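# Flip the hand mirror glass-up using fingers only

## Task

The hand mirror starts upside down on the open, palm-up hand. Turn it over so its glass faces up, using only the fingers and thumb. It fails if the mirror touches anything other than the hand (the wrist, the wrist camera and its post count as other things) or leaves the hand. It also fails if the arm or wrist moves, or if the palm stops facing up at any point. To finish, bring everything to rest with no hand motor overloaded or near overload (a motor that was dead from the start is ignored), then declare the task done. The hand is then flattened automatically; the mirror must not drop as the fingers open and must still lie glass-up.

## Robot and tools

Robot: a UR7e-type six-joint arm (shoulder pan, shoulder lift, elbow, wrist 1-3) ending in a right robotic hand with index, middle and ring fingers plus a thumb, 16 servo hinges in all. There is one camera, cam_wrist (672x504 fisheye), fixed on the hand. In this task the arm must stay frozen, so all the work is done by the hand motors.

Frames. Reported poses, velocities and targets use the arm's base frame (about level with the table; +z up). Pose offsets in commands use the current Hand target's own axes. Hand point axes: +z runs along the straight fingers toward the tips, +x runs across the palm away from the thumb, and +y points out of the palm face. The palm face sits at y = -0.062 m. As fingers curl, their tips first move toward +y, i.e. up over the palm when it faces up.

execute_actions(actions, cameras). actions is a list of actions. Each action is a list of up to 15 rows, one row per 1/30 s step; if fewer rows are given, the last row is held for the rest of the 15 steps. Each action lasts 0.5 s. A row is exactly 24 numbers, each in [-1, 1], for the single arm:
- 1-6: dx, dy, dz, rx, ry, rz. This is an offset, not a pose, from the Hand target at the start of the action, in that target's own axes. 1.0 = 0.6 m or 180 degrees, and rx, ry, rz form one rotation vector. Every row counts from the same start, and each new action starts from the updated target. To keep the arm still, always send six zeros.
- 7-22: absolute goal angles for the hinges, in this order: index_mcp, index_abd, index_pip, index_dip, middle_mcp, middle_abd, middle_pip, middle_dip, ring_mcp, ring_abd, ring_pip, ring_dip, thumb_cmc, thumb_axl, thumb_mcp, thumb_ipl. Each number maps linearly between the hinge's stops, given as degrees at +1, degrees at -1, and the value for straight. Finger _mcp (-18, +128; straight +0.75), _pip (-29, +108; +0.58) and _dip (-21, +117; +0.70) curl the finger toward the palm as the number goes toward -1. _abd (-60, +60; 0.00) swings the finger sideways away from the thumb toward -1. thumb_cmc (-20, +120; +0.71) brings the thumb from beside the palm to in front of it toward -1. thumb_axl (-27, +140; +0.68) rolls the thumb about its own line. thumb_mcp (-69, +109; +0.23) and thumb_ipl (-77, +108; +0.17) bend it.
- 23: current_limit, one cap for all motors, scaled linearly from 0 mA at -1 to 550 mA at +1 (minimum 11 mA). It also limits hinge speed, and well below 0 a finger may not lift itself.
- 24: speed. Set-points move at (speed+1)/2 x 8.5 rad/s.
The start values are current_limit +0.4 and speed -0.6. These settings persist until changed. A 0 in a hinge slot is a real command, not a no-op. So first read a result (an empty actions list returns the state plus all camera images), then resend the shown goals for any motors you mean to leave alone. cameras: a list of names, ["all"], or []. An unknown name rejects the call.

move(target, speed, blend, stop_force, zero, blocking, cameras): drives the hand point along a straight path toward one 24-number row, or a list of up to 15. Offsets count from the current Hand target. speed is in m/s (0.002-3.6, default 0.25). stop_force is in N (3-120). It is not needed here, because any arm motion fails the task. wait(seconds 0-10) lets time pass while the last command holds. stop brakes a running move. zoom_image(camera "cam_wrist", region [x0,y0,x1,y1] pixels, at most 504x504) enlarges part of the newest image. zero_wrist_force re-zeros the wrist sensor. read_manual only returns licence text. finished_scene(scene) ends the scene for good and is how you declare completion; use scene 1 here.

Results. The state gives end_effector_position (m) and quaternion, joint positions, velocities and torques, wrist force and torque, and the Hand target. For the hand it gives lists in the hinge order above: hand_goal (goals written), hand_measured (actual positions on the same scale), hand_current_ma (positive pushes toward -1), and hand_state, one word per motor: moving, goal, blocked (at rest away from its goal while pressing) or overload. It also shows hand_current_limit and hand_speed. A finger presses only while its goal lies past the contact; the farther past, the harder it presses, up to the cap. Resending hand_goal keeps a grip, and resending hand_measured relaxes it.

Overheating. A motor drawing 495 mA or more accumulates time, and after 5 s it shuts down for 10 s. Before finishing, make sure no motor is pressing near its cap: keep current_limit moderate and goals only slightly past contact.

Hazards to avoid. Any arm or wrist motion, or tilting the palm, fails the task. So does the mirror touching the wrist, the mast near the wrist (x +0.05 to +0.10, z -0.16 to -0.11 in hand axes), or the camera, and so does letting it slide off the hand. Flick or roll it gently with slow finger speeds so it is not thrown. Hard contacts or arm faults (force above about 150 N, joint torque limits) stop the arm for 10 s, and hand commands sent during a stop are lost. Time spent thinking counts as scene time. Smooth, low-effort motion is preferred. End with fingers resting so that the automatic opening leaves the mirror glass-up on the palm.

Each tool is called after "Request:" as name([rows], argument=value, ...), one row to a line, values as JSON.

## Session

Request:
execute_actions(actions=[], cameras=["all"])

Scene clock: 0.00 s.
end_effector_position=(+0.5982, +0.0948, +0.4335) hand_goal=(+0.754, +0.000, +0.576, +0.696, +0.754, +0.000, +0.576, +0.696, +0.754, +0.000, +0.576, +0.696, -0.104, +0.540, +0.162, +0.106) hand_measured=(+0.766, +0.000, +0.578, +0.696, +0.762, +0.000, +0.576, +0.696, +0.768, +0.000, +0.580, +0.698, -0.090, +0.542, +0.164, +0.108) hand_current_ma=(+67, +0, +10, +1, +41, +0, +4, +0, +77, -1, +20, +5, +68, +17, +17, +15) hand_state=(goal, goal, goal, goal, goal, goal, goal, goal, goal, goal, goal, goal, goal, goal, goal, goal) hand_current_limit=0.40 hand_speed=-0.60 end_effector_quat_wxyz=(+0.505, +0.426, +0.535, +0.527)
Joint positions: [-0.146 -1.209 2.197 -4.199 -1.29 -0.072]
Joint velocities: within noise
Joint torques (N m): no reading
Motor temperatures (°C): [54 41 36 48 45 53]
Wrist force (N): no reading
Wrist torque (N m): no reading
Wrist force, peak (N): no reading
Hand target: +0.5982, +0.0948, +0.4335; +0.505, +0.426, +0.535, +0.527

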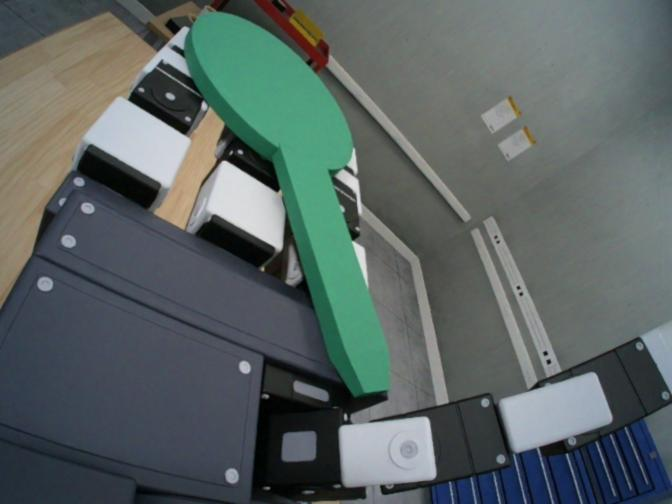

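Request:
zoom_image(camera="cam_wrist", region=[60, 0, 440, 285])

Request:
zoom_image(camera="cam_wrist", region=[220, 240, 660, 504])

Scaled by 1.326 from the camera's 672x504 image, which has a finer 960x720 frame.

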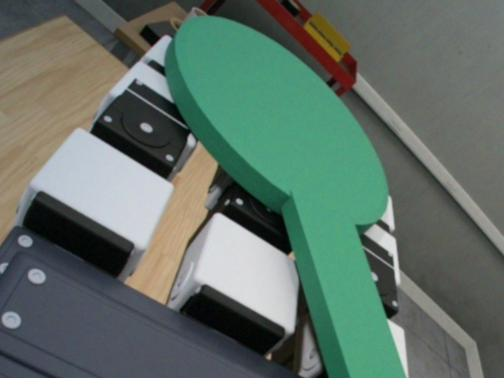

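Scaled by 1.145 from the camera's 672x504 image, which has a finer 960x720 frame.

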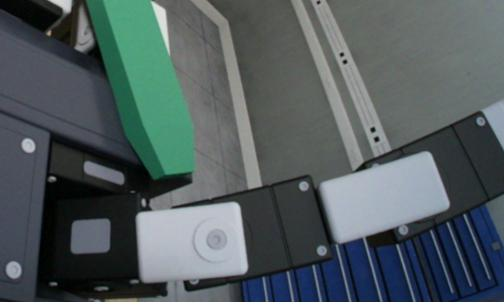

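Request:
execute_actions([
  [[0,0,0,0,0,0, 0.754,0,0.576,0.696, 0.754,0,0.576,0.696, 0.89,0,0.576,0.696, -0.104,0.54,0.162,0.106, 0.4,-0.9]],
], cameras=["all"])

Scene clock: 110.87 s.
end_effector_position=(+0.5982, +0.0948, +0.4335) hand_goal=(+0.754, +0.000, +0.576, +0.696, +0.754, +0.000, +0.576, +0.696, +0.890, +0.000, +0.576, +0.696, -0.104, +0.540, +0.162, +0.106) hand_measured=(+0.766, +0.000, +0.578, +0.696, +0.770, +0.000, +0.580, +0.696, +0.898, +0.000, +0.580, +0.698, -0.090, +0.542, +0.164, +0.108) hand_current_ma=(+67, +0, +10, +1, +83, +0, +18, +0, +38, -1, +20, +5, +68, +17, +17, +15) hand_state=(goal, goal, goal, goal, goal, goal, goal, goal, goal, goal, goal, goal, goal, goal, goal, goal) hand_current_limit=0.40 hand_speed=-0.90 end_effector_quat_wxyz=(+0.505, +0.426, +0.535, +0.527)
Joint positions: [-0.146 -1.209 2.197 -4.199 -1.29 -0.072]
Joint torques (N m): [4.4 -22.42 -5.05 -3 -1.05 -1.53]
Wrist force (N): [-0.1 0.1 0.1]
Wrist torque (N m): [0.00 0.01 -0.01]
Wrist force, peak (N): [-0.4 -0.2 0.0]
Hand target: +0.5982, +0.0948, +0.4335; +0.505, +0.426, +0.535, +0.527
Off the commanded pose: 0.000 m, 0 deg.

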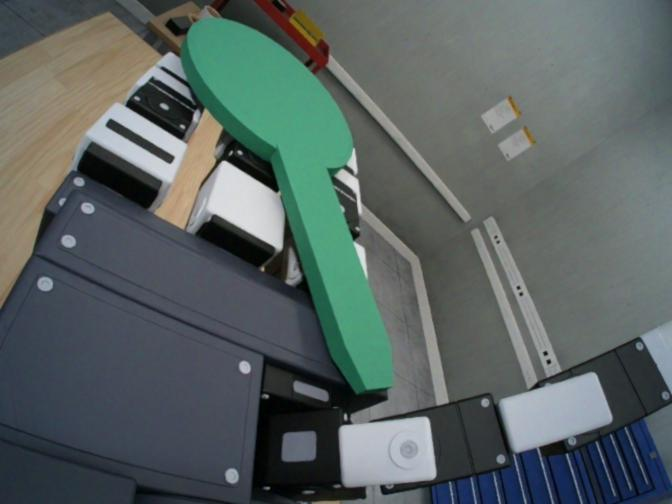

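Request:
zoom_image(camera="cam_wrist", region=[60, 0, 400, 255])

Request:
zoom_image(camera="cam_wrist", region=[220, 230, 470, 420])

Scaled by 1.482 from the camera's 672x504 image, which has a finer 960x720 frame.

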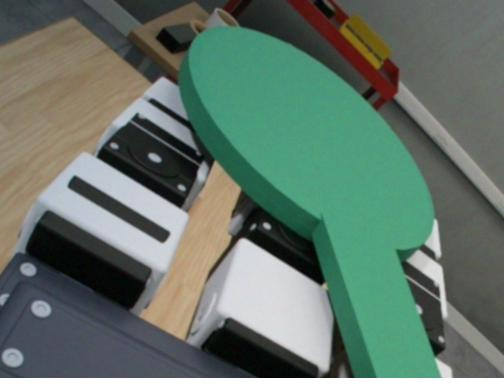

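Scaled by 2.016 from the camera's 672x504 image, which has a finer 960x720 frame.

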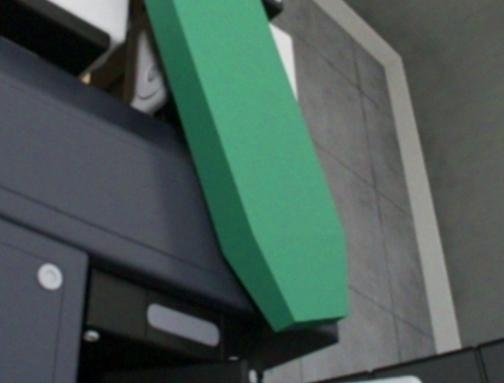

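Request:
execute_actions([
  [[0,0,0,0,0,0, 0.754,0,0.576,0.696, 0.754,0,0.576,0.696, 0.89,-0.58,0.576,0.696, -0.104,0.54,0.162,0.106, 0.4,-0.88]],
  [[0,0,0,0,0,0, 0.754,0,0.576,0.696, 0.754,0,0.576,0.696, 0.89,-0.58,0.576,0.696, -0.104,0.54,0.162,0.106, 0.4,-0.88]],
], cameras=["all"])

Scene clock: 219.10 s.
end_effector_position=(+0.5982, +0.0948, +0.4335) hand_goal=(+0.754, +0.000, +0.576, +0.696, +0.754, +0.000, +0.576, +0.696, +0.890, -0.580, +0.576, +0.696, -0.104, +0.540, +0.162, +0.106) hand_measured=(+0.766, +0.000, +0.578, +0.696, +0.770, +0.000, +0.580, +0.696, +0.898, -0.578, +0.580, +0.698, -0.090, +0.542, +0.164, +0.108) hand_current_ma=(+67, +0, +10, +1, +83, +0, +18, +0, +38, +13, +20, +5, +68, +17, +17, +15) hand_state=(goal, goal, goal, goal, goal, goal, goal, goal, goal, goal, goal, goal, goal, goal, goal, goal) hand_current_limit=0.40 hand_speed=-0.88 end_effector_quat_wxyz=(+0.505, +0.426, +0.535, +0.527)
Joint positions: [-0.146 -1.209 2.197 -4.199 -1.29 -0.072]
Joint torques (N m): [4.68 -22.16 -4.79 -1.6 -1.15 -1.33]
Wrist force (N): [0.1 0.1 -0.1]
Wrist torque (N m): [0.01 0.00 -0.01]
Wrist force, peak (N): [-0.5 -0.2 0.0]
Hand target: +0.5982, +0.0948, +0.4335; +0.505, +0.426, +0.535, +0.527
Off the commanded pose: 0.000 m, 0 deg.

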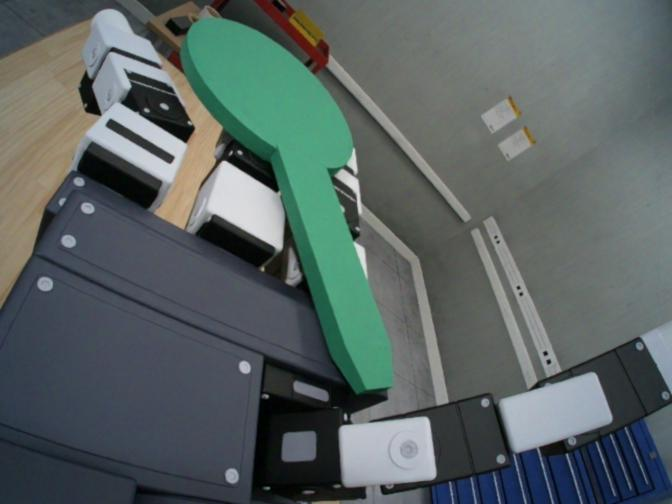

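Request:
execute_actions([
  [[0,0,0,0,0,0, 0.754,0,0.576,0.696, 0.754,0,0.576,0.696, 0.80,-0.58,0.576,0.696, -0.104,0.54,0.162,0.106, 0.4,-0.9]],
  [[0,0,0,0,0,0, 0.918,0,0.576,0.696, 0.754,0,0.576,0.696, 0.80,-0.58,0.576,0.696, -0.104,0.54,0.162,0.106, 0.4,-0.9]],
], cameras=["all"])

Scene clock: 229.03 s.
end_effector_position=(+0.5982, +0.0948, +0.4335) hand_goal=(+0.918, +0.000, +0.576, +0.696, +0.754, +0.000, +0.576, +0.696, +0.800, -0.580, +0.576, +0.696, -0.104, +0.540, +0.162, +0.106) hand_measured=(+0.926, +0.000, +0.578, +0.696, +0.772, +0.000, +0.582, +0.696, +0.822, -0.578, +0.580, +0.698, -0.090, +0.542, +0.164, +0.108) hand_current_ma=(+43, +0, +10, +1, +95, +0, +29, +2, +114, +12, +20, +5, +68, +17, +17, +15) hand_state=(goal, goal, goal, goal, goal, goal, goal, goal, blocked, goal, goal, goal, goal, goal, goal, goal) hand_current_limit=0.40 hand_speed=-0.90 end_effector_quat_wxyz=(+0.505, +0.426, +0.535, +0.527)
Joint positions: [-0.146 -1.209 2.197 -4.199 -1.29 -0.072]
Joint torques (N m): [4.44 -22.82 -5.89 -1.42 -1.09 -1.13]
Wrist force (N): [-0.1 0.0 0.0]
Wrist torque (N m): [-0.01 0.01 -0.01]
Wrist force, peak (N): [-0.2 0.2 0.2]
Hand target: +0.5982, +0.0948, +0.4335; +0.505, +0.426, +0.535, +0.527
Off the commanded pose: 0.000 m, 0 deg.

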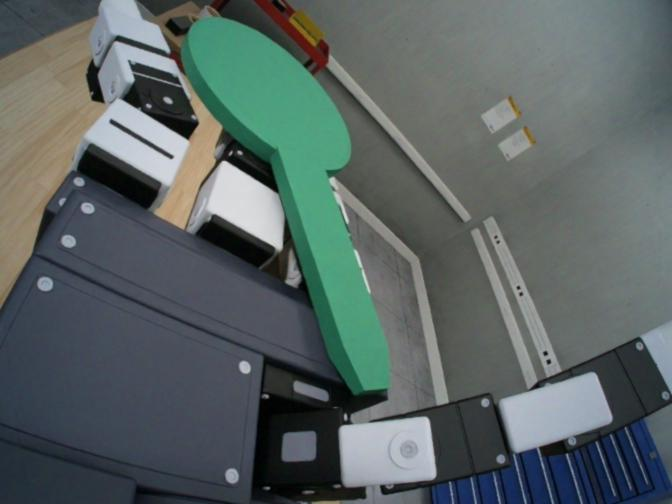

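Request:
execute_actions([
  [[0,0,0,0,0,0, 0.918,0.75,0.576,0.696, 0.754,0,0.576,0.696, 0.80,-0.58,0.576,0.696, -0.104,0.54,0.162,0.106, 0.4,-0.88]],
  [[0,0,0,0,0,0, 0.918,0.75,0.576,0.696, 0.754,0,0.576,0.696, 0.80,-0.58,0.576,0.696, -0.104,0.54,0.162,0.106, 0.4,-0.88]],
], cameras=["all"])

Scene clock: 242.53 s.
end_effector_position=(+0.5982, +0.0948, +0.4335) hand_goal=(+0.918, +0.750, +0.576, +0.696, +0.754, +0.000, +0.576, +0.696, +0.800, -0.580, +0.576, +0.696, -0.104, +0.540, +0.162, +0.106) hand_measured=(+0.926, +0.746, +0.578, +0.696, +0.772, +0.000, +0.582, +0.696, +0.822, -0.578, +0.580, +0.698, -0.090, +0.542, +0.164, +0.108) hand_current_ma=(+43, -21, +10, +1, +95, +0, +29, +2, +114, +12, +20, +5, +68, +17, +17, +15) hand_state=(goal, goal, goal, goal, goal, goal, goal, goal, blocked, goal, goal, goal, goal, goal, goal, goal) hand_current_limit=0.40 hand_speed=-0.88 end_effector_quat_wxyz=(+0.505, +0.426, +0.535, +0.527)
Joint positions: [-0.146 -1.209 2.197 -4.199 -1.29 -0.072]
Joint torques (N m): [4.43 -22.61 -6.36 -1.26 -1.08 -0.97]
Wrist force (N): [-0.1 0.1 -0.1]
Wrist torque (N m): [0.00 0.02 0.00]
Wrist force, peak (N): [-0.3 0.3 0.1]
Hand target: +0.5982, +0.0948, +0.4335; +0.505, +0.426, +0.535, +0.527
Off the commanded pose: 0.000 m, 0 deg.

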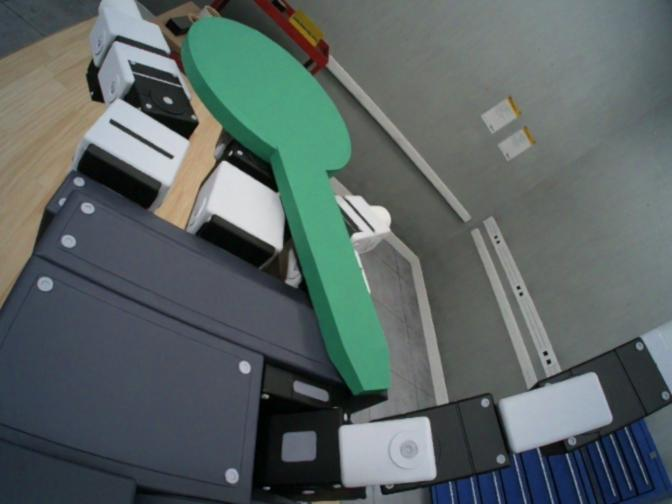

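Request:
execute_actions([
  [[0,0,0,0,0,0, 0.808,0.75,0.212,0.696, 0.754,0,0.576,0.696, 0.80,-0.58,0.576,0.696, -0.104,0.54,0.162,0.106, 0.4,-0.88]],
  [[0,0,0,0,0,0, 0.808,0.75,0.212,0.696, 0.754,0,0.576,0.696, 0.80,-0.58,0.576,0.696, -0.104,0.54,0.162,0.106, 0.4,-0.88]],
], cameras=["all"])

Scene clock: 251.60 s.
end_effector_position=(+0.5982, +0.0948, +0.4335) hand_goal=(+0.808, +0.750, +0.212, +0.696, +0.754, +0.000, +0.576, +0.696, +0.800, -0.580, +0.576, +0.696, -0.104, +0.540, +0.162, +0.106) hand_measured=(+0.832, +0.746, +0.220, +0.696, +0.772, +0.000, +0.582, +0.696, +0.822, -0.578, +0.580, +0.698, -0.090, +0.542, +0.164, +0.108) hand_current_ma=(+123, -18, +35, +1, +95, +0, +29, +2, +114, +12, +20, +5, +68, +17, +17, +15) hand_state=(blocked, goal, goal, goal, goal, goal, goal, goal, blocked, goal, goal, goal, goal, goal, goal, goal) hand_current_limit=0.40 hand_speed=-0.88 end_effector_quat_wxyz=(+0.505, +0.426, +0.535, +0.527)
Joint positions: [-0.146 -1.209 2.197 -4.199 -1.29 -0.072]
Joint torques (N m): [4.14 -22.7 -6.09 -1.51 -0.89 -0.87]
Wrist force (N): [0.0 0.0 0.0]
Wrist torque (N m): [-0.02 0.01 0.00]
Wrist force, peak (N): [-0.3 0.1 -0.1]
Hand target: +0.5982, +0.0948, +0.4335; +0.505, +0.426, +0.535, +0.527
Off the commanded pose: 0.000 m, 0 deg.

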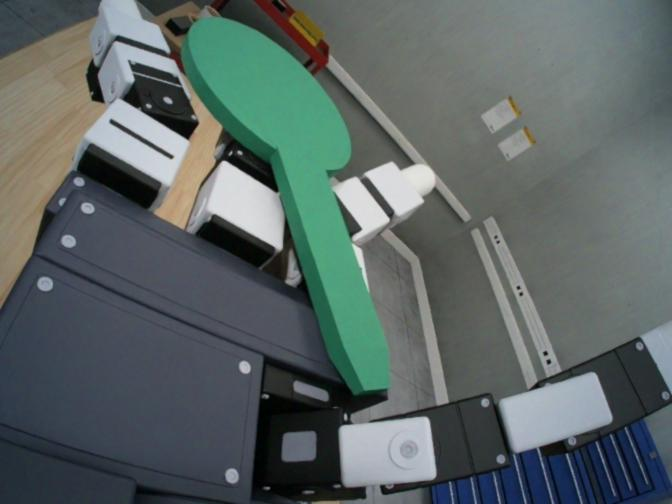

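Request:
execute_actions([
  [[0,0,0,0,0,0, 0.808,0.4,0.212,0.696, 0.754,0,0.576,0.696, 0.80,-0.58,0.576,0.696, -0.104,0.54,0.162,0.106, 0.4,-0.93]],
  [[0,0,0,0,0,0, 0.808,0.4,0.212,0.696, 0.754,0,0.576,0.696, 0.80,-0.58,0.576,0.696, -0.104,0.54,0.162,0.106, 0.4,-0.93]],
], cameras=["all"])

Scene clock: 257.67 s.
end_effector_position=(+0.5982, +0.0948, +0.4335) hand_goal=(+0.808, +0.400, +0.212, +0.696, +0.754, +0.000, +0.576, +0.696, +0.800, -0.580, +0.576, +0.696, -0.104, +0.540, +0.162, +0.106) hand_measured=(+0.832, +0.404, +0.220, +0.696, +0.772, +0.000, +0.582, +0.696, +0.822, -0.578, +0.580, +0.698, -0.090, +0.542, +0.164, +0.108) hand_current_ma=(+123, +15, +35, +1, +95, +0, +29, +2, +114, +12, +20, +5, +68, +17, +17, +15) hand_state=(blocked, goal, goal, goal, goal, goal, goal, goal, blocked, goal, goal, goal, goal, goal, goal, goal) hand_current_limit=0.40 hand_speed=-0.93 end_effector_quat_wxyz=(+0.505, +0.426, +0.535, +0.527)
Joint positions: [-0.146 -1.209 2.197 -4.199 -1.29 -0.072]
Joint torques (N m): [4.75 -22.57 -6.36 -1.44 -0.91 -0.75]
Wrist force (N): [-0.1 0.1 0.1]
Wrist torque (N m): [0.00 0.01 -0.01]
Wrist force, peak (N): [-0.4 0.2 0.0]
Hand target: +0.5982, +0.0948, +0.4335; +0.505, +0.426, +0.535, +0.527
Off the commanded pose: 0.000 m, 0 deg.

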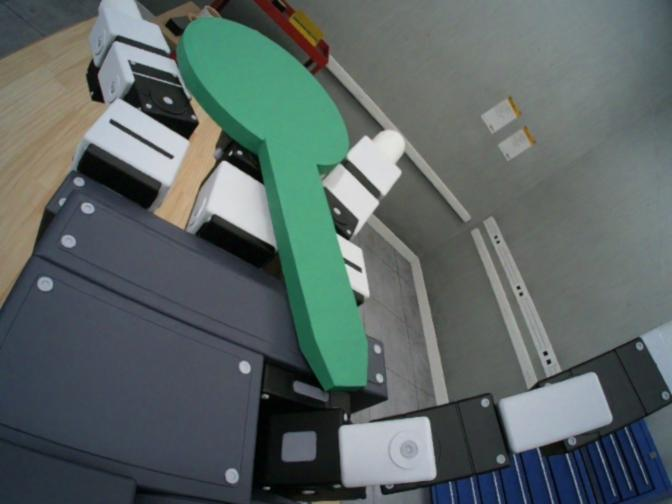

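Request:
execute_actions([
  [[0,0,0,0,0,0, 0.808,0.2,0.212,0.696, 0.754,0,0.576,0.696, 0.80,-0.58,0.576,0.696, -0.104,0.54,0.162,0.106, 0.4,-0.93]],
  [[0,0,0,0,0,0, 0.808,0.2,0.212,0.696, 0.754,0,0.576,0.696, 0.80,-0.58,0.576,0.696, -0.104,0.54,0.162,0.106, 0.4,-0.93]],
], cameras=["all"])

Scene clock: 269.80 s.
end_effector_position=(+0.5982, +0.0948, +0.4335) hand_goal=(+0.808, +0.200, +0.212, +0.696, +0.754, +0.000, +0.576, +0.696, +0.800, -0.580, +0.576, +0.696, -0.104, +0.540, +0.162, +0.106) hand_measured=(+0.832, +0.206, +0.218, +0.696, +0.772, -0.002, +0.582, +0.696, +0.822, -0.578, +0.580, +0.698, -0.090, +0.542, +0.164, +0.108) hand_current_ma=(+123, +24, +34, +1, +95, -5, +33, +4, +114, +11, +20, +5, +68, +17, +17, +15) hand_state=(blocked, goal, goal, goal, goal, goal, goal, goal, blocked, goal, goal, goal, goal, goal, goal, goal) hand_current_limit=0.40 hand_speed=-0.93 end_effector_quat_wxyz=(+0.505, +0.426, +0.535, +0.527)
Joint positions: [-0.146 -1.209 2.197 -4.199 -1.29 -0.072]
Joint torques (N m): [4.45 -22.1 -6.75 -1.44 -0.89 -0.74]
Wrist force (N): [-0.1 0.0 0.0]
Wrist torque (N m): [-0.01 0.02 -0.02]
Wrist force, peak (N): [-0.4 -0.1 0.0]
Hand target: +0.5982, +0.0948, +0.4335; +0.505, +0.426, +0.535, +0.527
Off the commanded pose: 0.000 m, 0 deg.

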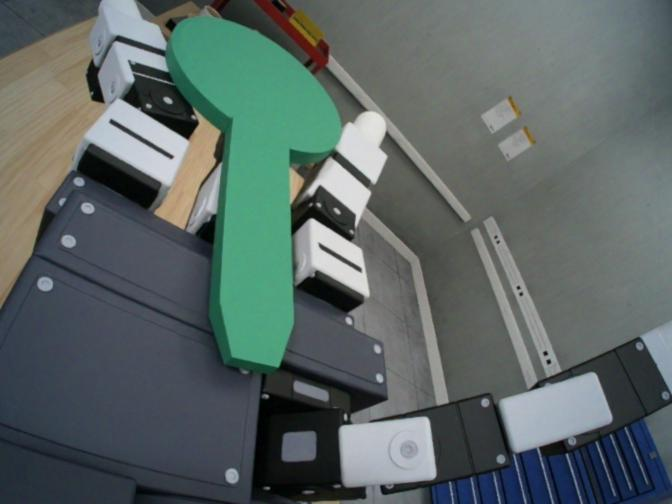

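Request:
zoom_image(camera="cam_wrist", region=[150, 90, 400, 390])

Request:
zoom_image(camera="cam_wrist", region=[130, 0, 400, 200])

Scaled by 1.680 from the camera's 672x504 image, which has a finer 960x720 frame.

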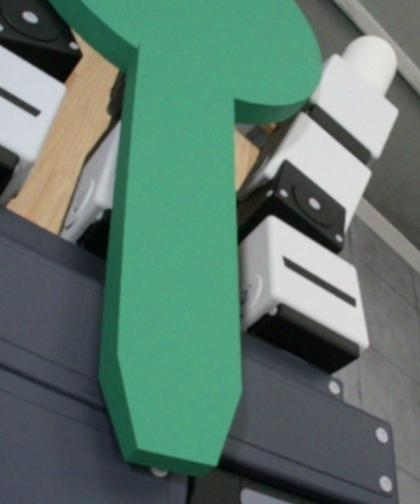

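Scaled by 1.867 from the camera's 672x504 image, which has a finer 960x720 frame.

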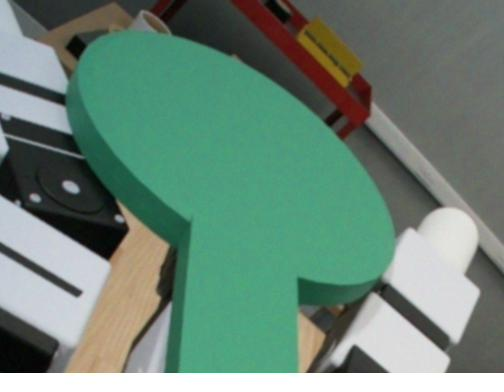

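Request:
execute_actions([
  [[0,0,0,0,0,0, 0.808,0.0,0.212,0.696, 0.754,0,0.576,0.696, 0.80,-0.58,0.576,0.696, -0.104,0.54,0.162,0.106, 0.4,-0.94]],
  [[0,0,0,0,0,0, 0.808,0.0,0.212,0.696, 0.754,0,0.576,0.696, 0.80,-0.58,0.576,0.696, -0.104,0.54,0.162,0.106, 0.4,-0.94]],
], cameras=["all"])

Scene clock: 334.07 s.
end_effector_position=(+0.5982, +0.0948, +0.4335) hand_goal=(+0.808, +0.000, +0.212, +0.696, +0.754, +0.000, +0.576, +0.696, +0.800, -0.580, +0.576, +0.696, -0.104, +0.540, +0.162, +0.106) hand_measured=(+0.832, +0.008, +0.218, +0.696, +0.772, -0.002, +0.584, +0.696, +0.822, -0.578, +0.580, +0.698, -0.090, +0.542, +0.164, +0.108) hand_current_ma=(+123, +36, +33, +1, +95, -10, +35, +5, +114, +10, +20, +5, +68, +17, +17, +15) hand_state=(blocked, goal, goal, goal, goal, goal, goal, goal, blocked, goal, goal, goal, goal, goal, goal, goal) hand_current_limit=0.40 hand_speed=-0.94 end_effector_quat_wxyz=(+0.505, +0.426, +0.535, +0.527)
Joint positions: [-0.146 -1.209 2.197 -4.199 -1.29 -0.072]
Joint torques (N m): [4.63 -22.37 -10.23 -1.45 -0.85 0.51]
Wrist force (N): [-0.1 0.0 0.0]
Wrist torque (N m): [-0.01 0.02 -0.04]
Wrist force, peak (N): [-0.5 0.1 0.0]
Hand target: +0.5982, +0.0948, +0.4335; +0.505, +0.426, +0.535, +0.527
Off the commanded pose: 0.000 m, 0 deg.

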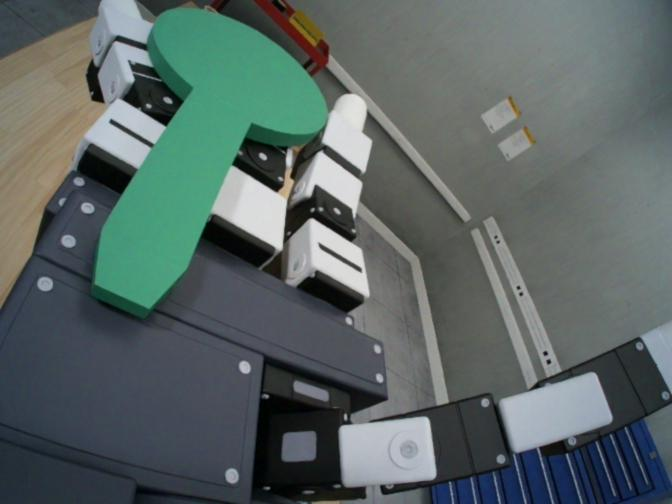

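Request:
execute_actions([
  [[0,0,0,0,0,0, 0.808,0.0,0.212,0.696, 0.754,0,0.576,0.696, 0.75,-0.58,0.576,0.696, -0.104,0.54,0.162,0.106, 0.4,-0.94]],
  [[0,0,0,0,0,0, 0.808,0.0,0.212,0.696, 0.754,0,0.576,0.95, 0.75,-0.58,0.576,0.696, -0.104,0.54,0.162,0.106, 0.4,-0.94]],
], cameras=["all"])

Scene clock: 420.77 s.
end_effector_position=(+0.5982, +0.0948, +0.4335) hand_goal=(+0.808, +0.000, +0.212, +0.696, +0.754, +0.000, +0.576, +0.950, +0.750, -0.580, +0.576, +0.696, -0.104, +0.540, +0.162, +0.106) hand_measured=(+0.832, +0.002, +0.218, +0.696, +0.772, -0.002, +0.584, +0.946, +0.778, -0.578, +0.580, +0.698, -0.090, +0.542, +0.164, +0.108) hand_current_ma=(+123, +12, +33, +1, +95, -10, +35, -16, +151, +5, +20, +5, +68, +17, +17, +15) hand_state=(blocked, goal, goal, goal, goal, goal, goal, goal, blocked, goal, goal, goal, goal, goal, goal, goal) hand_current_limit=0.40 hand_speed=-0.94 end_effector_quat_wxyz=(+0.505, +0.426, +0.535, +0.527)
Joint positions: [-0.146 -1.209 2.197 -4.199 -1.29 -0.072]
Joint torques (N m): [4.04 -23.94 -12.02 -2.92 1.03 1.3]
Wrist force (N): [-0.1 0.1 0.0]
Wrist torque (N m): [0.00 0.02 -0.04]
Wrist force, peak (N): [-0.4 0.2 0.0]
Hand target: +0.5982, +0.0948, +0.4335; +0.505, +0.426, +0.535, +0.527
Off the commanded pose: 0.000 m, 0 deg.

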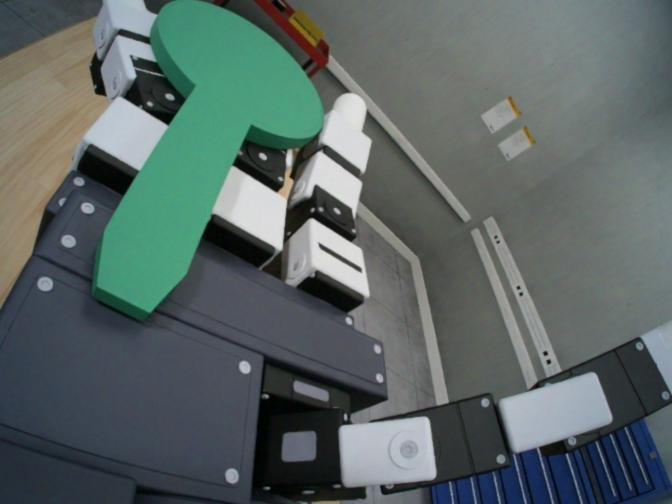

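Request:
execute_actions([
  [[0,0,0,0,0,0, 0.808,-0.15,0.212,0.696, 0.754,0,0.576,0.95, 0.75,-0.58,0.576,0.696, -0.104,0.54,0.162,0.106, 0.4,-0.95]],
  [[0,0,0,0,0,0, 0.808,-0.15,0.212,0.696, 0.754,0,0.576,0.95, 0.75,-0.58,0.576,0.696, -0.104,0.54,0.162,0.106, 0.4,-0.95]],
], cameras=["all"])

Scene clock: 428.07 s.
end_effector_position=(+0.5982, +0.0948, +0.4335) hand_goal=(+0.808, -0.150, +0.212, +0.696, +0.754, +0.000, +0.576, +0.950, +0.750, -0.580, +0.576, +0.696, -0.104, +0.540, +0.162, +0.106) hand_measured=(+0.832, -0.124, +0.218, +0.696, +0.772, -0.004, +0.584, +0.946, +0.778, -0.580, +0.580, +0.698, -0.090, +0.542, +0.164, +0.108) hand_current_ma=(+123, +118, +33, +1, +95, -21, +35, -15, +151, +2, +20, +5, +68, +17, +17, +15) hand_state=(blocked, blocked, goal, goal, goal, goal, goal, goal, blocked, goal, goal, goal, goal, goal, goal, goal) hand_current_limit=0.40 hand_speed=-0.95 end_effector_quat_wxyz=(+0.505, +0.426, +0.535, +0.527)
Joint positions: [-0.146 -1.209 2.197 -4.199 -1.29 -0.072]
Joint torques (N m): [4.64 -24.57 -13.36 -2.92 1.06 1.24]
Wrist force (N): [-0.1 0.3 -0.1]
Wrist torque (N m): [0.04 0.02 -0.03]
Wrist force, peak (N): [-0.2 0.3 -0.1]
Hand target: +0.5982, +0.0948, +0.4335; +0.505, +0.426, +0.535, +0.527
Off the commanded pose: 0.000 m, 0 deg.

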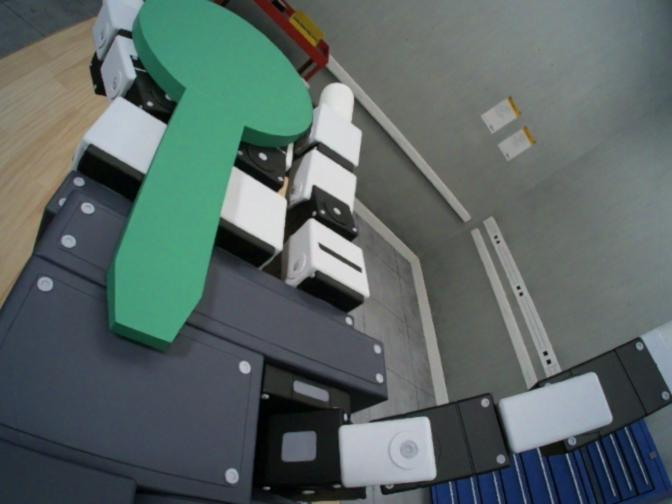

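Request:
execute_actions([
  [[0,0,0,0,0,0, 0.808,-0.28,0.212,0.696, 0.754,0,0.576,0.95, 0.75,-0.58,0.576,0.696, -0.104,0.54,0.162,0.106, 0.4,-0.95]],
  [[0,0,0,0,0,0, 0.808,-0.28,0.212,0.696, 0.754,0,0.576,0.95, 0.75,-0.58,0.576,0.696, -0.104,0.54,0.162,0.106, 0.4,-0.95]],
], cameras=["all"])

Scene clock: 481.43 s.
end_effector_position=(+0.5982, +0.0948, +0.4335) hand_goal=(+0.808, -0.280, +0.212, +0.696, +0.754, +0.000, +0.576, +0.950, +0.750, -0.580, +0.576, +0.696, -0.104, +0.540, +0.162, +0.106) hand_measured=(+0.826, -0.228, +0.216, +0.696, +0.772, -0.014, +0.584, +0.948, +0.778, -0.582, +0.580, +0.698, -0.090, +0.542, +0.164, +0.108) hand_current_ma=(+91, +231, +17, +1, +96, -64, +35, -15, +149, -5, +21, +5, +68, +17, +17, +15) hand_state=(goal, blocked, goal, goal, goal, goal, goal, goal, blocked, goal, goal, goal, goal, goal, goal, goal) hand_current_limit=0.40 hand_speed=-0.95 end_effector_quat_wxyz=(+0.505, +0.426, +0.535, +0.527)
Joint positions: [-0.146 -1.209 2.197 -4.199 -1.29 -0.072]
Joint torques (N m): [4.55 -25.45 -15.42 -1.96 1.23 0.4]
Wrist force (N): [-0.1 0.1 -0.1]
Wrist torque (N m): [0.00 0.02 -0.05]
Wrist force, peak (N): [-0.1 0.3 -0.4]
Hand target: +0.5982, +0.0948, +0.4335; +0.505, +0.426, +0.535, +0.527
Off the commanded pose: 0.000 m, 0 deg.

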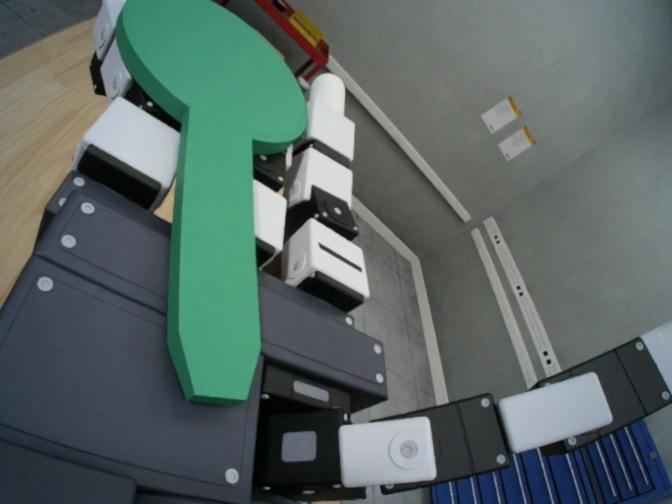

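Request:
execute_actions([
  [[0,0,0,0,0,0, 0.808,0.0,0.212,0.696, 0.754,0,0.576,0.95, 0.75,-0.58,0.576,0.696, -0.104,0.54,0.162,0.106, 0.4,-0.88]],
  [[0,0,0,0,0,0, 0.28,0.0,0.576,0.696, 0.754,0,0.576,0.95, 0.75,-0.58,0.576,0.696, -0.104,0.54,0.162,0.106, 0.4,-0.88]],
  [[0,0,0,0,0,0, 0.28,0.0,0.99,0.98, 0.754,0,0.576,0.95, 0.75,-0.58,0.576,0.696, -0.104,0.54,0.162,0.106, 0.4,-0.88]],
], cameras=["all"])

Scene clock: 558.93 s.
end_effector_position=(+0.5982, +0.0948, +0.4335) hand_goal=(+0.280, +0.000, +0.990, +0.980, +0.754, +0.000, +0.576, +0.950, +0.750, -0.580, +0.576, +0.696, -0.104, +0.540, +0.162, +0.106) hand_measured=(+0.304, -0.004, +0.990, +0.978, +0.772, -0.006, +0.584, +0.948, +0.778, -0.582, +0.580, +0.698, -0.090, +0.542, +0.164, +0.108) hand_current_ma=(+126, -17, -1, -13, +96, -25, +35, -14, +149, -5, +21, +5, +68, +17, +17, +15) hand_state=(blocked, goal, goal, goal, goal, goal, goal, goal, blocked, goal, goal, goal, goal, goal, goal, goal) hand_current_limit=0.40 hand_speed=-0.88 end_effector_quat_wxyz=(+0.505, +0.426, +0.535, +0.527)
Joint positions: [-0.146 -1.209 2.197 -4.199 -1.29 -0.072]
Joint torques (N m): [-0.13 -27.14 -21.83 -1.41 0.48 -0.21]
Wrist force (N): [-0.1 0.2 -0.1]
Wrist torque (N m): [0.01 0.02 -0.04]
Wrist force, peak (N): [0.0 0.3 -0.4]
Hand target: +0.5982, +0.0948, +0.4335; +0.505, +0.426, +0.535, +0.527
Off the commanded pose: 0.000 m, 0 deg.
camera_calibration:
cam_wrist: T_world_to_cam=[[0.0312295, -0.684727, 0.728131, -0.237917], [-0.632276, -0.57774, -0.516182, 0.607541], [0.774113, -0.44426, -0.450979, -0.0971996], [0, 0, 0, 1]] pos_world=[0.466807, 0.144911, 0.443002]

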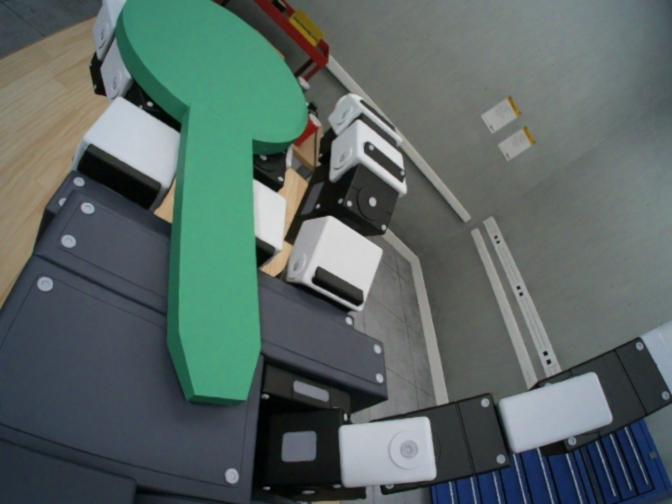

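Request:
execute_actions([
  [[0,0,0,0,0,0, 0.28,-0.25,0.99,0.98, 0.754,0,0.576,0.95, 0.75,-0.58,0.576,0.696, -0.104,0.54,0.162,0.106, 0.4,-0.93]],
  [[0,0,0,0,0,0, 0.28,-0.25,0.99,0.98, 0.754,0,0.576,0.95, 0.75,-0.58,0.576,0.696, -0.104,0.54,0.162,0.106, 0.4,-0.93]],
], cameras=["all"])

Scene clock: 566.50 s.
end_effector_position=(+0.5982, +0.0948, +0.4335) hand_goal=(+0.280, -0.250, +0.990, +0.980, +0.754, +0.000, +0.576, +0.950, +0.750, -0.580, +0.576, +0.696, -0.104, +0.540, +0.162, +0.106) hand_measured=(+0.304, -0.248, +0.990, +0.978, +0.772, -0.006, +0.584, +0.948, +0.778, -0.582, +0.580, +0.698, -0.090, +0.542, +0.164, +0.108) hand_current_ma=(+126, +10, -1, -13, +96, -25, +35, -14, +149, -5, +21, +5, +68, +17, +17, +15) hand_state=(blocked, goal, goal, goal, goal, goal, goal, goal, blocked, goal, goal, goal, goal, goal, goal, goal) hand_current_limit=0.40 hand_speed=-0.93 end_effector_quat_wxyz=(+0.505, +0.426, +0.535, +0.527)
Joint positions: [-0.146 -1.209 2.197 -4.199 -1.29 -0.072]
Joint torques (N m): [-0.07 -27.12 -21.46 -1.3 0.33 -0.18]
Wrist force (N): [0.0 0.2 -0.2]
Wrist torque (N m): [0.01 0.01 -0.04]
Wrist force, peak (N): [-0.3 0.0 -0.3]
Hand target: +0.5982, +0.0948, +0.4335; +0.505, +0.426, +0.535, +0.527
Off the commanded pose: 0.000 m, 0 deg.

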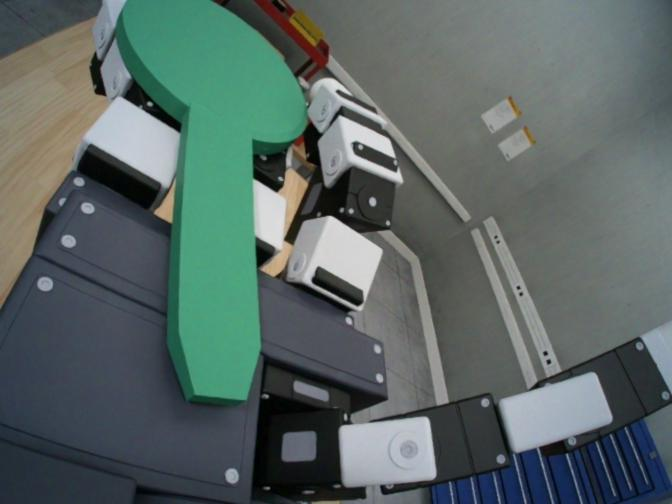

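Request:
zoom_image(camera="cam_wrist", region=[230, 50, 430, 250])

Scaled by 2.520 from the camera's 672x504 image, which has a finer 960x720 frame.

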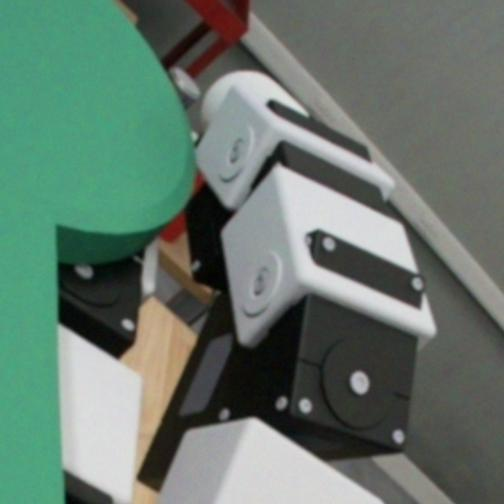

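Request:
execute_actions([
  [[0,0,0,0,0,0, 0.28,-0.36,0.99,0.98, 0.754,0,0.576,0.95, 0.75,-0.58,0.576,0.696, -0.104,0.54,0.162,0.106, 0.4,-0.95]],
  [[0,0,0,0,0,0, 0.28,-0.36,0.99,0.98, 0.754,0,0.576,0.95, 0.75,-0.58,0.576,0.696, -0.104,0.54,0.162,0.106, 0.4,-0.95]],
], cameras=["all"])

Request:
zoom_image(camera="cam_wrist", region=[80, 0, 420, 255])

Scene clock: 576.47 s.
end_effector_position=(+0.5982, +0.0948, +0.4335) hand_goal=(+0.280, -0.360, +0.990, +0.980, +0.754, +0.000, +0.576, +0.950, +0.750, -0.580, +0.576, +0.696, -0.104, +0.540, +0.162, +0.106) hand_measured=(+0.298, -0.350, +0.990, +0.978, +0.772, -0.006, +0.584, +0.948, +0.778, -0.582, +0.580, +0.698, -0.090, +0.542, +0.164, +0.108) hand_current_ma=(+93, +40, -1, -13, +96, -23, +35, -14, +149, -5, +21, +5, +68, +17, +17, +15) hand_state=(goal, goal, goal, goal, goal, goal, goal, goal, blocked, goal, goal, goal, goal, goal, goal, goal) hand_current_limit=0.40 hand_speed=-0.95 end_effector_quat_wxyz=(+0.505, +0.426, +0.535, +0.527)
Joint positions: [-0.146 -1.209 2.197 -4.199 -1.29 -0.072]
Joint torques (N m): [-0.9 -28.02 -21.25 -1.04 0.3 -0.38]
Wrist force (N): [0.1 -0.1 -0.1]
Wrist torque (N m): [-0.03 0.00 -0.04]
Wrist force, peak (N): [-0.3 0.3 0.0]
Hand target: +0.5982, +0.0948, +0.4335; +0.505, +0.426, +0.535, +0.527
Off the commanded pose: 0.000 m, 0 deg.
camera_calibration:
cam_wrist: T_world_to_cam=[[0.0312295, -0.684727, 0.728131, -0.237917], [-0.632276, -0.57774, -0.516182, 0.607541], [0.774113, -0.44426, -0.450979, -0.0971996], [0, 0, 0, 1]] pos_world=[0.466807, 0.144911, 0.443002]

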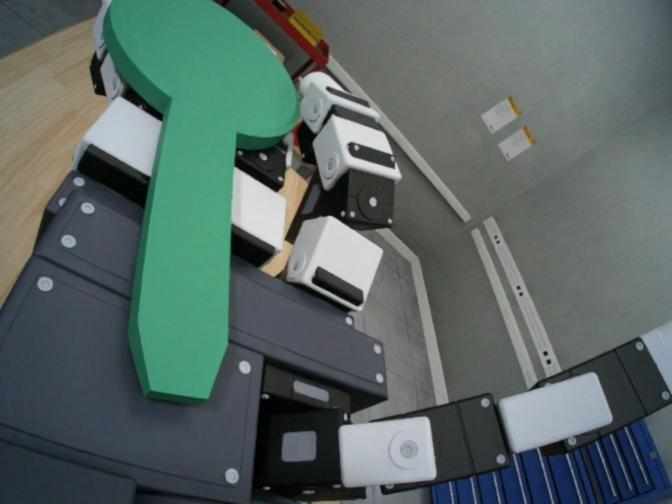

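Scaled by 1.482 from the camera's 672x504 image, which has a finer 960x720 frame.

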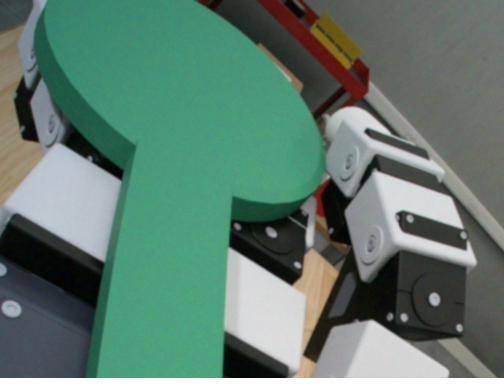

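Request:
execute_actions([
  [[0,0,0,0,0,0, 0.28,-0.44,0.99,0.98, 0.754,0,0.576,0.95, 0.75,-0.58,0.576,0.696, -0.104,0.54,0.162,0.106, 0.4,-0.95]],
  [[0,0,0,0,0,0, 0.28,-0.44,0.99,0.98, 0.754,0,0.576,0.95, 0.75,-0.58,0.576,0.696, -0.104,0.54,0.162,0.106, 0.4,-0.95]],
], cameras=["all"])

Request:
zoom_image(camera="cam_wrist", region=[80, 0, 420, 255])

Scene clock: 590.23 s.
end_effector_position=(+0.5982, +0.0948, +0.4335) hand_goal=(+0.280, -0.440, +0.990, +0.980, +0.754, +0.000, +0.576, +0.950, +0.750, -0.580, +0.576, +0.696, -0.104, +0.540, +0.162, +0.106) hand_measured=(+0.296, -0.430, +0.990, +0.978, +0.772, -0.006, +0.584, +0.948, +0.778, -0.582, +0.580, +0.698, -0.090, +0.542, +0.164, +0.108) hand_current_ma=(+85, +40, -1, -13, +96, -23, +35, -14, +149, -5, +21, +5, +68, +17, +17, +15) hand_state=(goal, goal, goal, goal, goal, goal, goal, goal, blocked, goal, goal, goal, goal, goal, goal, goal) hand_current_limit=0.40 hand_speed=-0.95 end_effector_quat_wxyz=(+0.505, +0.426, +0.535, +0.527)
Joint positions: [-0.146 -1.209 2.197 -4.199 -1.29 -0.072]
Joint torques (N m): [-1.5 -28.83 -20.58 -1.28 -0.03 -0.57]
Wrist force (N): [-0.1 0.1 -0.2]
Wrist torque (N m): [0.00 0.03 -0.06]
Wrist force, peak (N): [-0.3 0.3 0.2]
Hand target: +0.5982, +0.0948, +0.4335; +0.505, +0.426, +0.535, +0.527
Off the commanded pose: 0.000 m, 0 deg.

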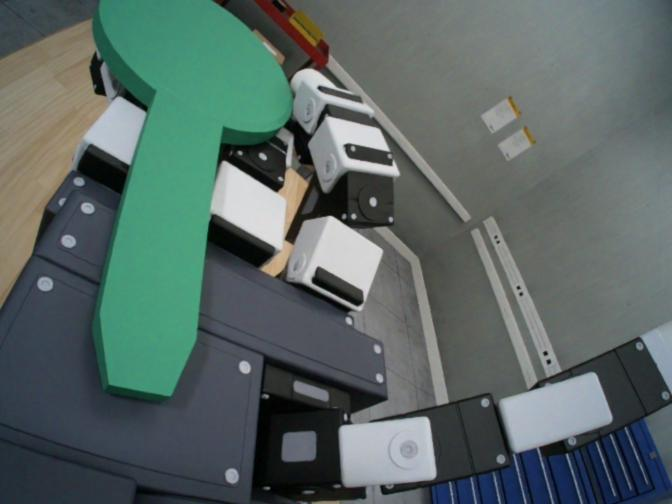

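Scaled by 1.482 from the camera's 672x504 image, which has a finer 960x720 frame.

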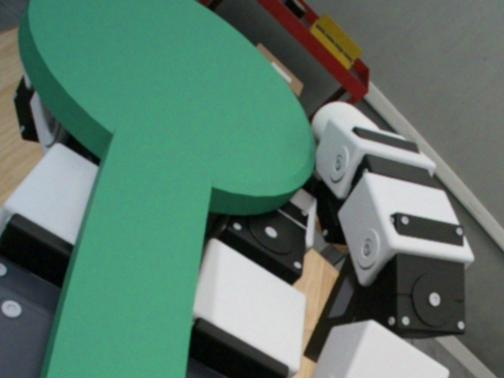

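Request:
execute_actions([
  [[0,0,0,0,0,0, 0.28,-0.44,0.99,0.98, 0.754,0,0.576,0.95, 0.75,-0.58,0.576,0.696, -0.571,-0.1,0.16,0.1, 0.4,-0.85]],
  [[0,0,0,0,0,0, 0.28,-0.44,0.99,0.98, 0.754,0,0.576,0.95, 0.75,-0.58,0.576,0.696, -0.571,-0.1,-0.038,-0.851, 0.4,-0.85]],
  [[0,0,0,0,0,0, 0.28,-0.44,0.99,0.98, 0.754,0,0.576,0.95, 0.75,-0.58,0.576,0.696, -0.571,-0.1,-0.038,-0.851, 0.4,-0.85]],
], cameras=["all"])

Scene clock: 656.43 s.
end_effector_position=(+0.5982, +0.0948, +0.4335) hand_goal=(+0.280, -0.440, +0.990, +0.980, +0.754, +0.000, +0.576, +0.950, +0.750, -0.580, +0.576, +0.696, -0.570, -0.100, -0.038, -0.850) hand_measured=(+0.296, -0.430, +0.990, +0.978, +0.772, -0.006, +0.584, +0.948, +0.778, -0.582, +0.580, +0.698, -0.570, -0.098, -0.038, -0.848) hand_current_ma=(+85, +40, -1, -13, +96, -23, +35, -14, +149, -5, +21, +5, -2, +13, -3, +9) hand_state=(goal, goal, goal, goal, goal, goal, goal, goal, blocked, goal, goal, goal, goal, goal, goal, goal) hand_current_limit=0.40 hand_speed=-0.85 end_effector_quat_wxyz=(+0.505, +0.426, +0.535, +0.527)
Joint positions: [-0.146 -1.209 2.197 -4.199 -1.29 -0.072]
Joint torques (N m): [-5.29 -30.76 -16.68 -2.52 -0.35 -1.48]
Wrist force (N): [-0.1 0.0 -0.2]
Wrist torque (N m): [-0.01 0.03 -0.10]
Wrist force, peak (N): [-0.2 0.3 -0.4]
Hand target: +0.5982, +0.0948, +0.4335; +0.505, +0.426, +0.535, +0.527
Off the commanded pose: 0.000 m, 0 deg.
camera_calibration:
cam_wrist: T_world_to_cam=[[0.0312295, -0.684727, 0.728131, -0.237917], [-0.632276, -0.57774, -0.516182, 0.607541], [0.774113, -0.44426, -0.450979, -0.0971996], [0, 0, 0, 1]] pos_world=[0.466807, 0.144911, 0.443002]

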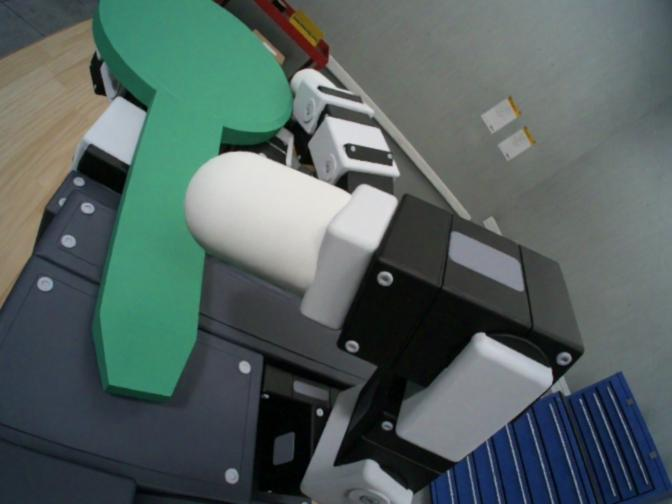

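Request:
execute_actions([
  [[0,0,0,0,0,0,0.28,-0.44,0.99,0.98,0.754,0,0.576,0.95,0.75,-0.58,0.576,0.696,-0.571,-0.10,-0.038,-0.851,0.4,-0.85]],
], cameras=["all"])

Scene clock: 687.27 s.
end_effector_position=(+0.5982, +0.0948, +0.4335) hand_goal=(+0.280, -0.440, +0.990, +0.980, +0.754, +0.000, +0.576, +0.950, +0.750, -0.580, +0.576, +0.696, -0.570, -0.100, -0.038, -0.850) hand_measured=(+0.296, -0.430, +0.990, +0.978, +0.772, -0.006, +0.584, +0.948, +0.778, -0.582, +0.580, +0.698, -0.570, -0.098, -0.038, -0.848) hand_current_ma=(+85, +40, -1, -13, +96, -23, +35, -14, +149, -5, +21, +5, -2, +13, -3, +9) hand_state=(goal, goal, goal, goal, goal, goal, goal, goal, blocked, goal, goal, goal, goal, goal, goal, goal) hand_current_limit=0.40 hand_speed=-0.85 end_effector_quat_wxyz=(+0.505, +0.426, +0.535, +0.527)
Joint positions: [-0.146 -1.209 2.197 -4.199 -1.29 -0.072]
Joint torques (N m): [-6.42 -32.09 -15.44 -2.54 -0.99 -1.6]
Wrist force (N): [0.0 0.0 -0.2]
Wrist torque (N m): [-0.01 0.02 -0.09]
Wrist force, peak (N): [-0.4 0.3 -0.3]
Hand target: +0.5982, +0.0948, +0.4335; +0.505, +0.426, +0.535, +0.527
Off the commanded pose: 0.000 m, 0 deg.
camera_calibration:
cam_wrist: T_world_to_cam=[[0.0312295, -0.684727, 0.728131, -0.237917], [-0.632276, -0.57774, -0.516182, 0.607541], [0.774113, -0.44426, -0.450979, -0.0971996], [0, 0, 0, 1]] pos_world=[0.466807, 0.144911, 0.443002]

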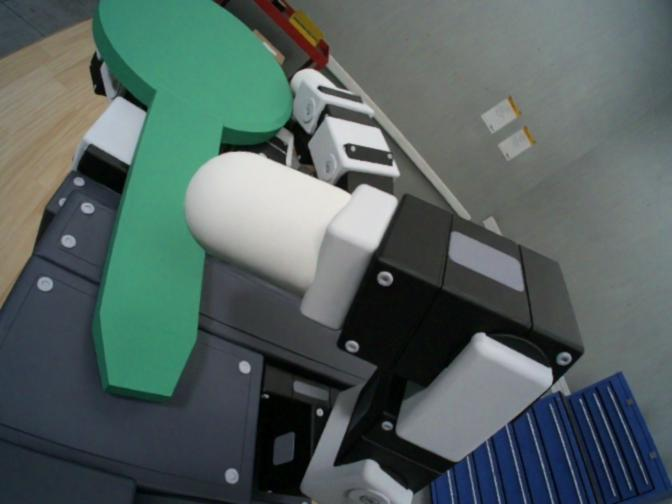

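Request:
execute_actions([
  [[0,0,0,0,0,0,0.28,-0.44,0.99,0.98,0.754,0,0.576,0.95,0.75,-0.58,0.576,0.696,-0.571,-0.10,-0.24,-0.88,0.4,-0.88]],
  [[0,0,0,0,0,0,0.28,-0.44,0.99,0.98,0.754,0,0.576,0.95,0.75,-0.58,0.576,0.696,-0.571,-0.10,-0.26,-0.886,0.4,-0.88]],
], cameras=["all"])

Scene clock: 776.37 s.
end_effector_position=(+0.5982, +0.0948, +0.4335) hand_goal=(+0.280, -0.440, +0.990, +0.980, +0.754, +0.000, +0.576, +0.950, +0.750, -0.580, +0.576, +0.696, -0.570, -0.100, -0.260, -0.886) hand_measured=(+0.296, -0.438, +0.990, +0.978, +0.772, -0.006, +0.584, +0.948, +0.772, -0.582, +0.580, +0.698, -0.554, -0.098, -0.222, -0.874) hand_current_ma=(+85, +8, -1, -13, +96, -23, +35, -14, +119, -5, +21, +5, +77, +9, +248, +75) hand_state=(goal, goal, goal, goal, goal, goal, goal, goal, blocked, goal, goal, goal, goal, goal, blocked, goal) hand_current_limit=0.40 hand_speed=-0.88 end_effector_quat_wxyz=(+0.505, +0.426, +0.535, +0.527)
Joint positions: [-0.146 -1.209 2.197 -4.199 -1.29 -0.072]
Joint torques (N m): [-6.81 -31.92 -11.27 -2.63 -0.99 -1.56]
Motor temperatures (°C): [49 40 36 45 44 51]
Wrist force (N): [0.0 0.1 0.1]
Wrist torque (N m): [-0.02 0.01 -0.10]
Wrist force, peak (N): [-0.3 0.2 -0.5]
Hand target: +0.5982, +0.0948, +0.4335; +0.505, +0.426, +0.535, +0.527
Off the commanded pose: 0.000 m, 0 deg.

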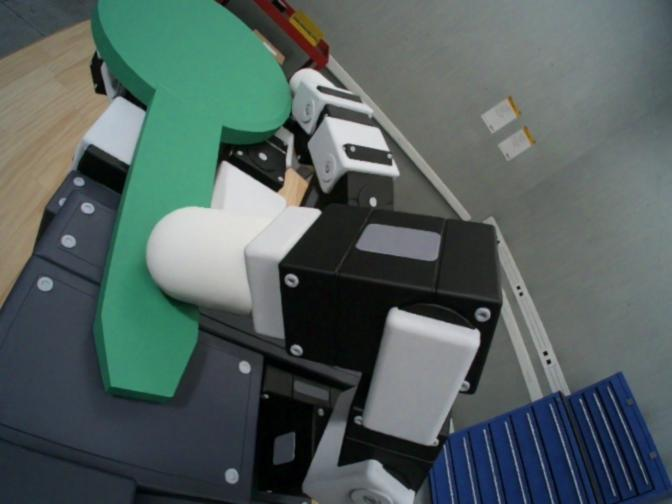

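Request:
execute_actions([
  [[0,0,0,0,0,0,0.28,-0.44,0.99,0.98,0.754,0,0.576,0.95,0.75,-0.58,0.576,0.696,-0.571,0.10,-0.27,-0.886,0.4,-0.93]],
  [[0,0,0,0,0,0,0.28,-0.44,0.99,0.98,0.754,0,0.576,0.95,0.75,-0.58,0.576,0.696,-0.571,0.10,-0.27,-0.886,0.4,-0.93]],
], cameras=["all"])

Scene clock: 788.07 s.
end_effector_position=(+0.5982, +0.0948, +0.4335) hand_goal=(+0.280, -0.440, +0.990, +0.980, +0.754, +0.000, +0.576, +0.950, +0.750, -0.580, +0.576, +0.696, -0.570, +0.100, -0.270, -0.886) hand_measured=(+0.296, -0.438, +0.990, +0.978, +0.772, -0.004, +0.584, +0.948, +0.772, -0.582, +0.580, +0.698, -0.550, +0.082, -0.228, -0.874) hand_current_ma=(+85, +8, -1, -13, +96, -20, +35, -14, +115, -5, +21, +5, +103, -107, +273, +81) hand_state=(goal, goal, goal, goal, goal, goal, goal, goal, blocked, goal, goal, goal, blocked, goal, blocked, goal) hand_current_limit=0.40 hand_speed=-0.93 end_effector_quat_wxyz=(+0.505, +0.426, +0.535, +0.527)
Joint positions: [-0.146 -1.209 2.197 -4.199 -1.29 -0.072]
Joint torques (N m): [-6.93 -31.66 -11.23 -2.79 -1.07 -1.54]
Wrist force (N): [0.0 0.0 -0.1]
Wrist torque (N m): [-0.02 0.02 -0.11]
Wrist force, peak (N): [-0.5 0.3 -0.3]
Hand target: +0.5982, +0.0948, +0.4335; +0.505, +0.426, +0.535, +0.527
Off the commanded pose: 0.000 m, 0 deg.

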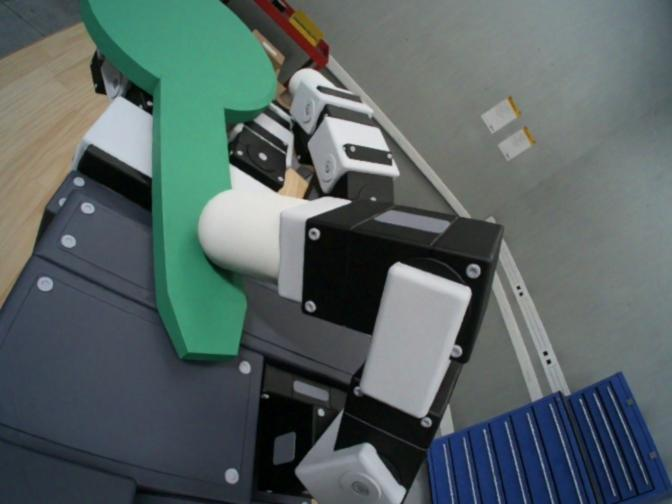

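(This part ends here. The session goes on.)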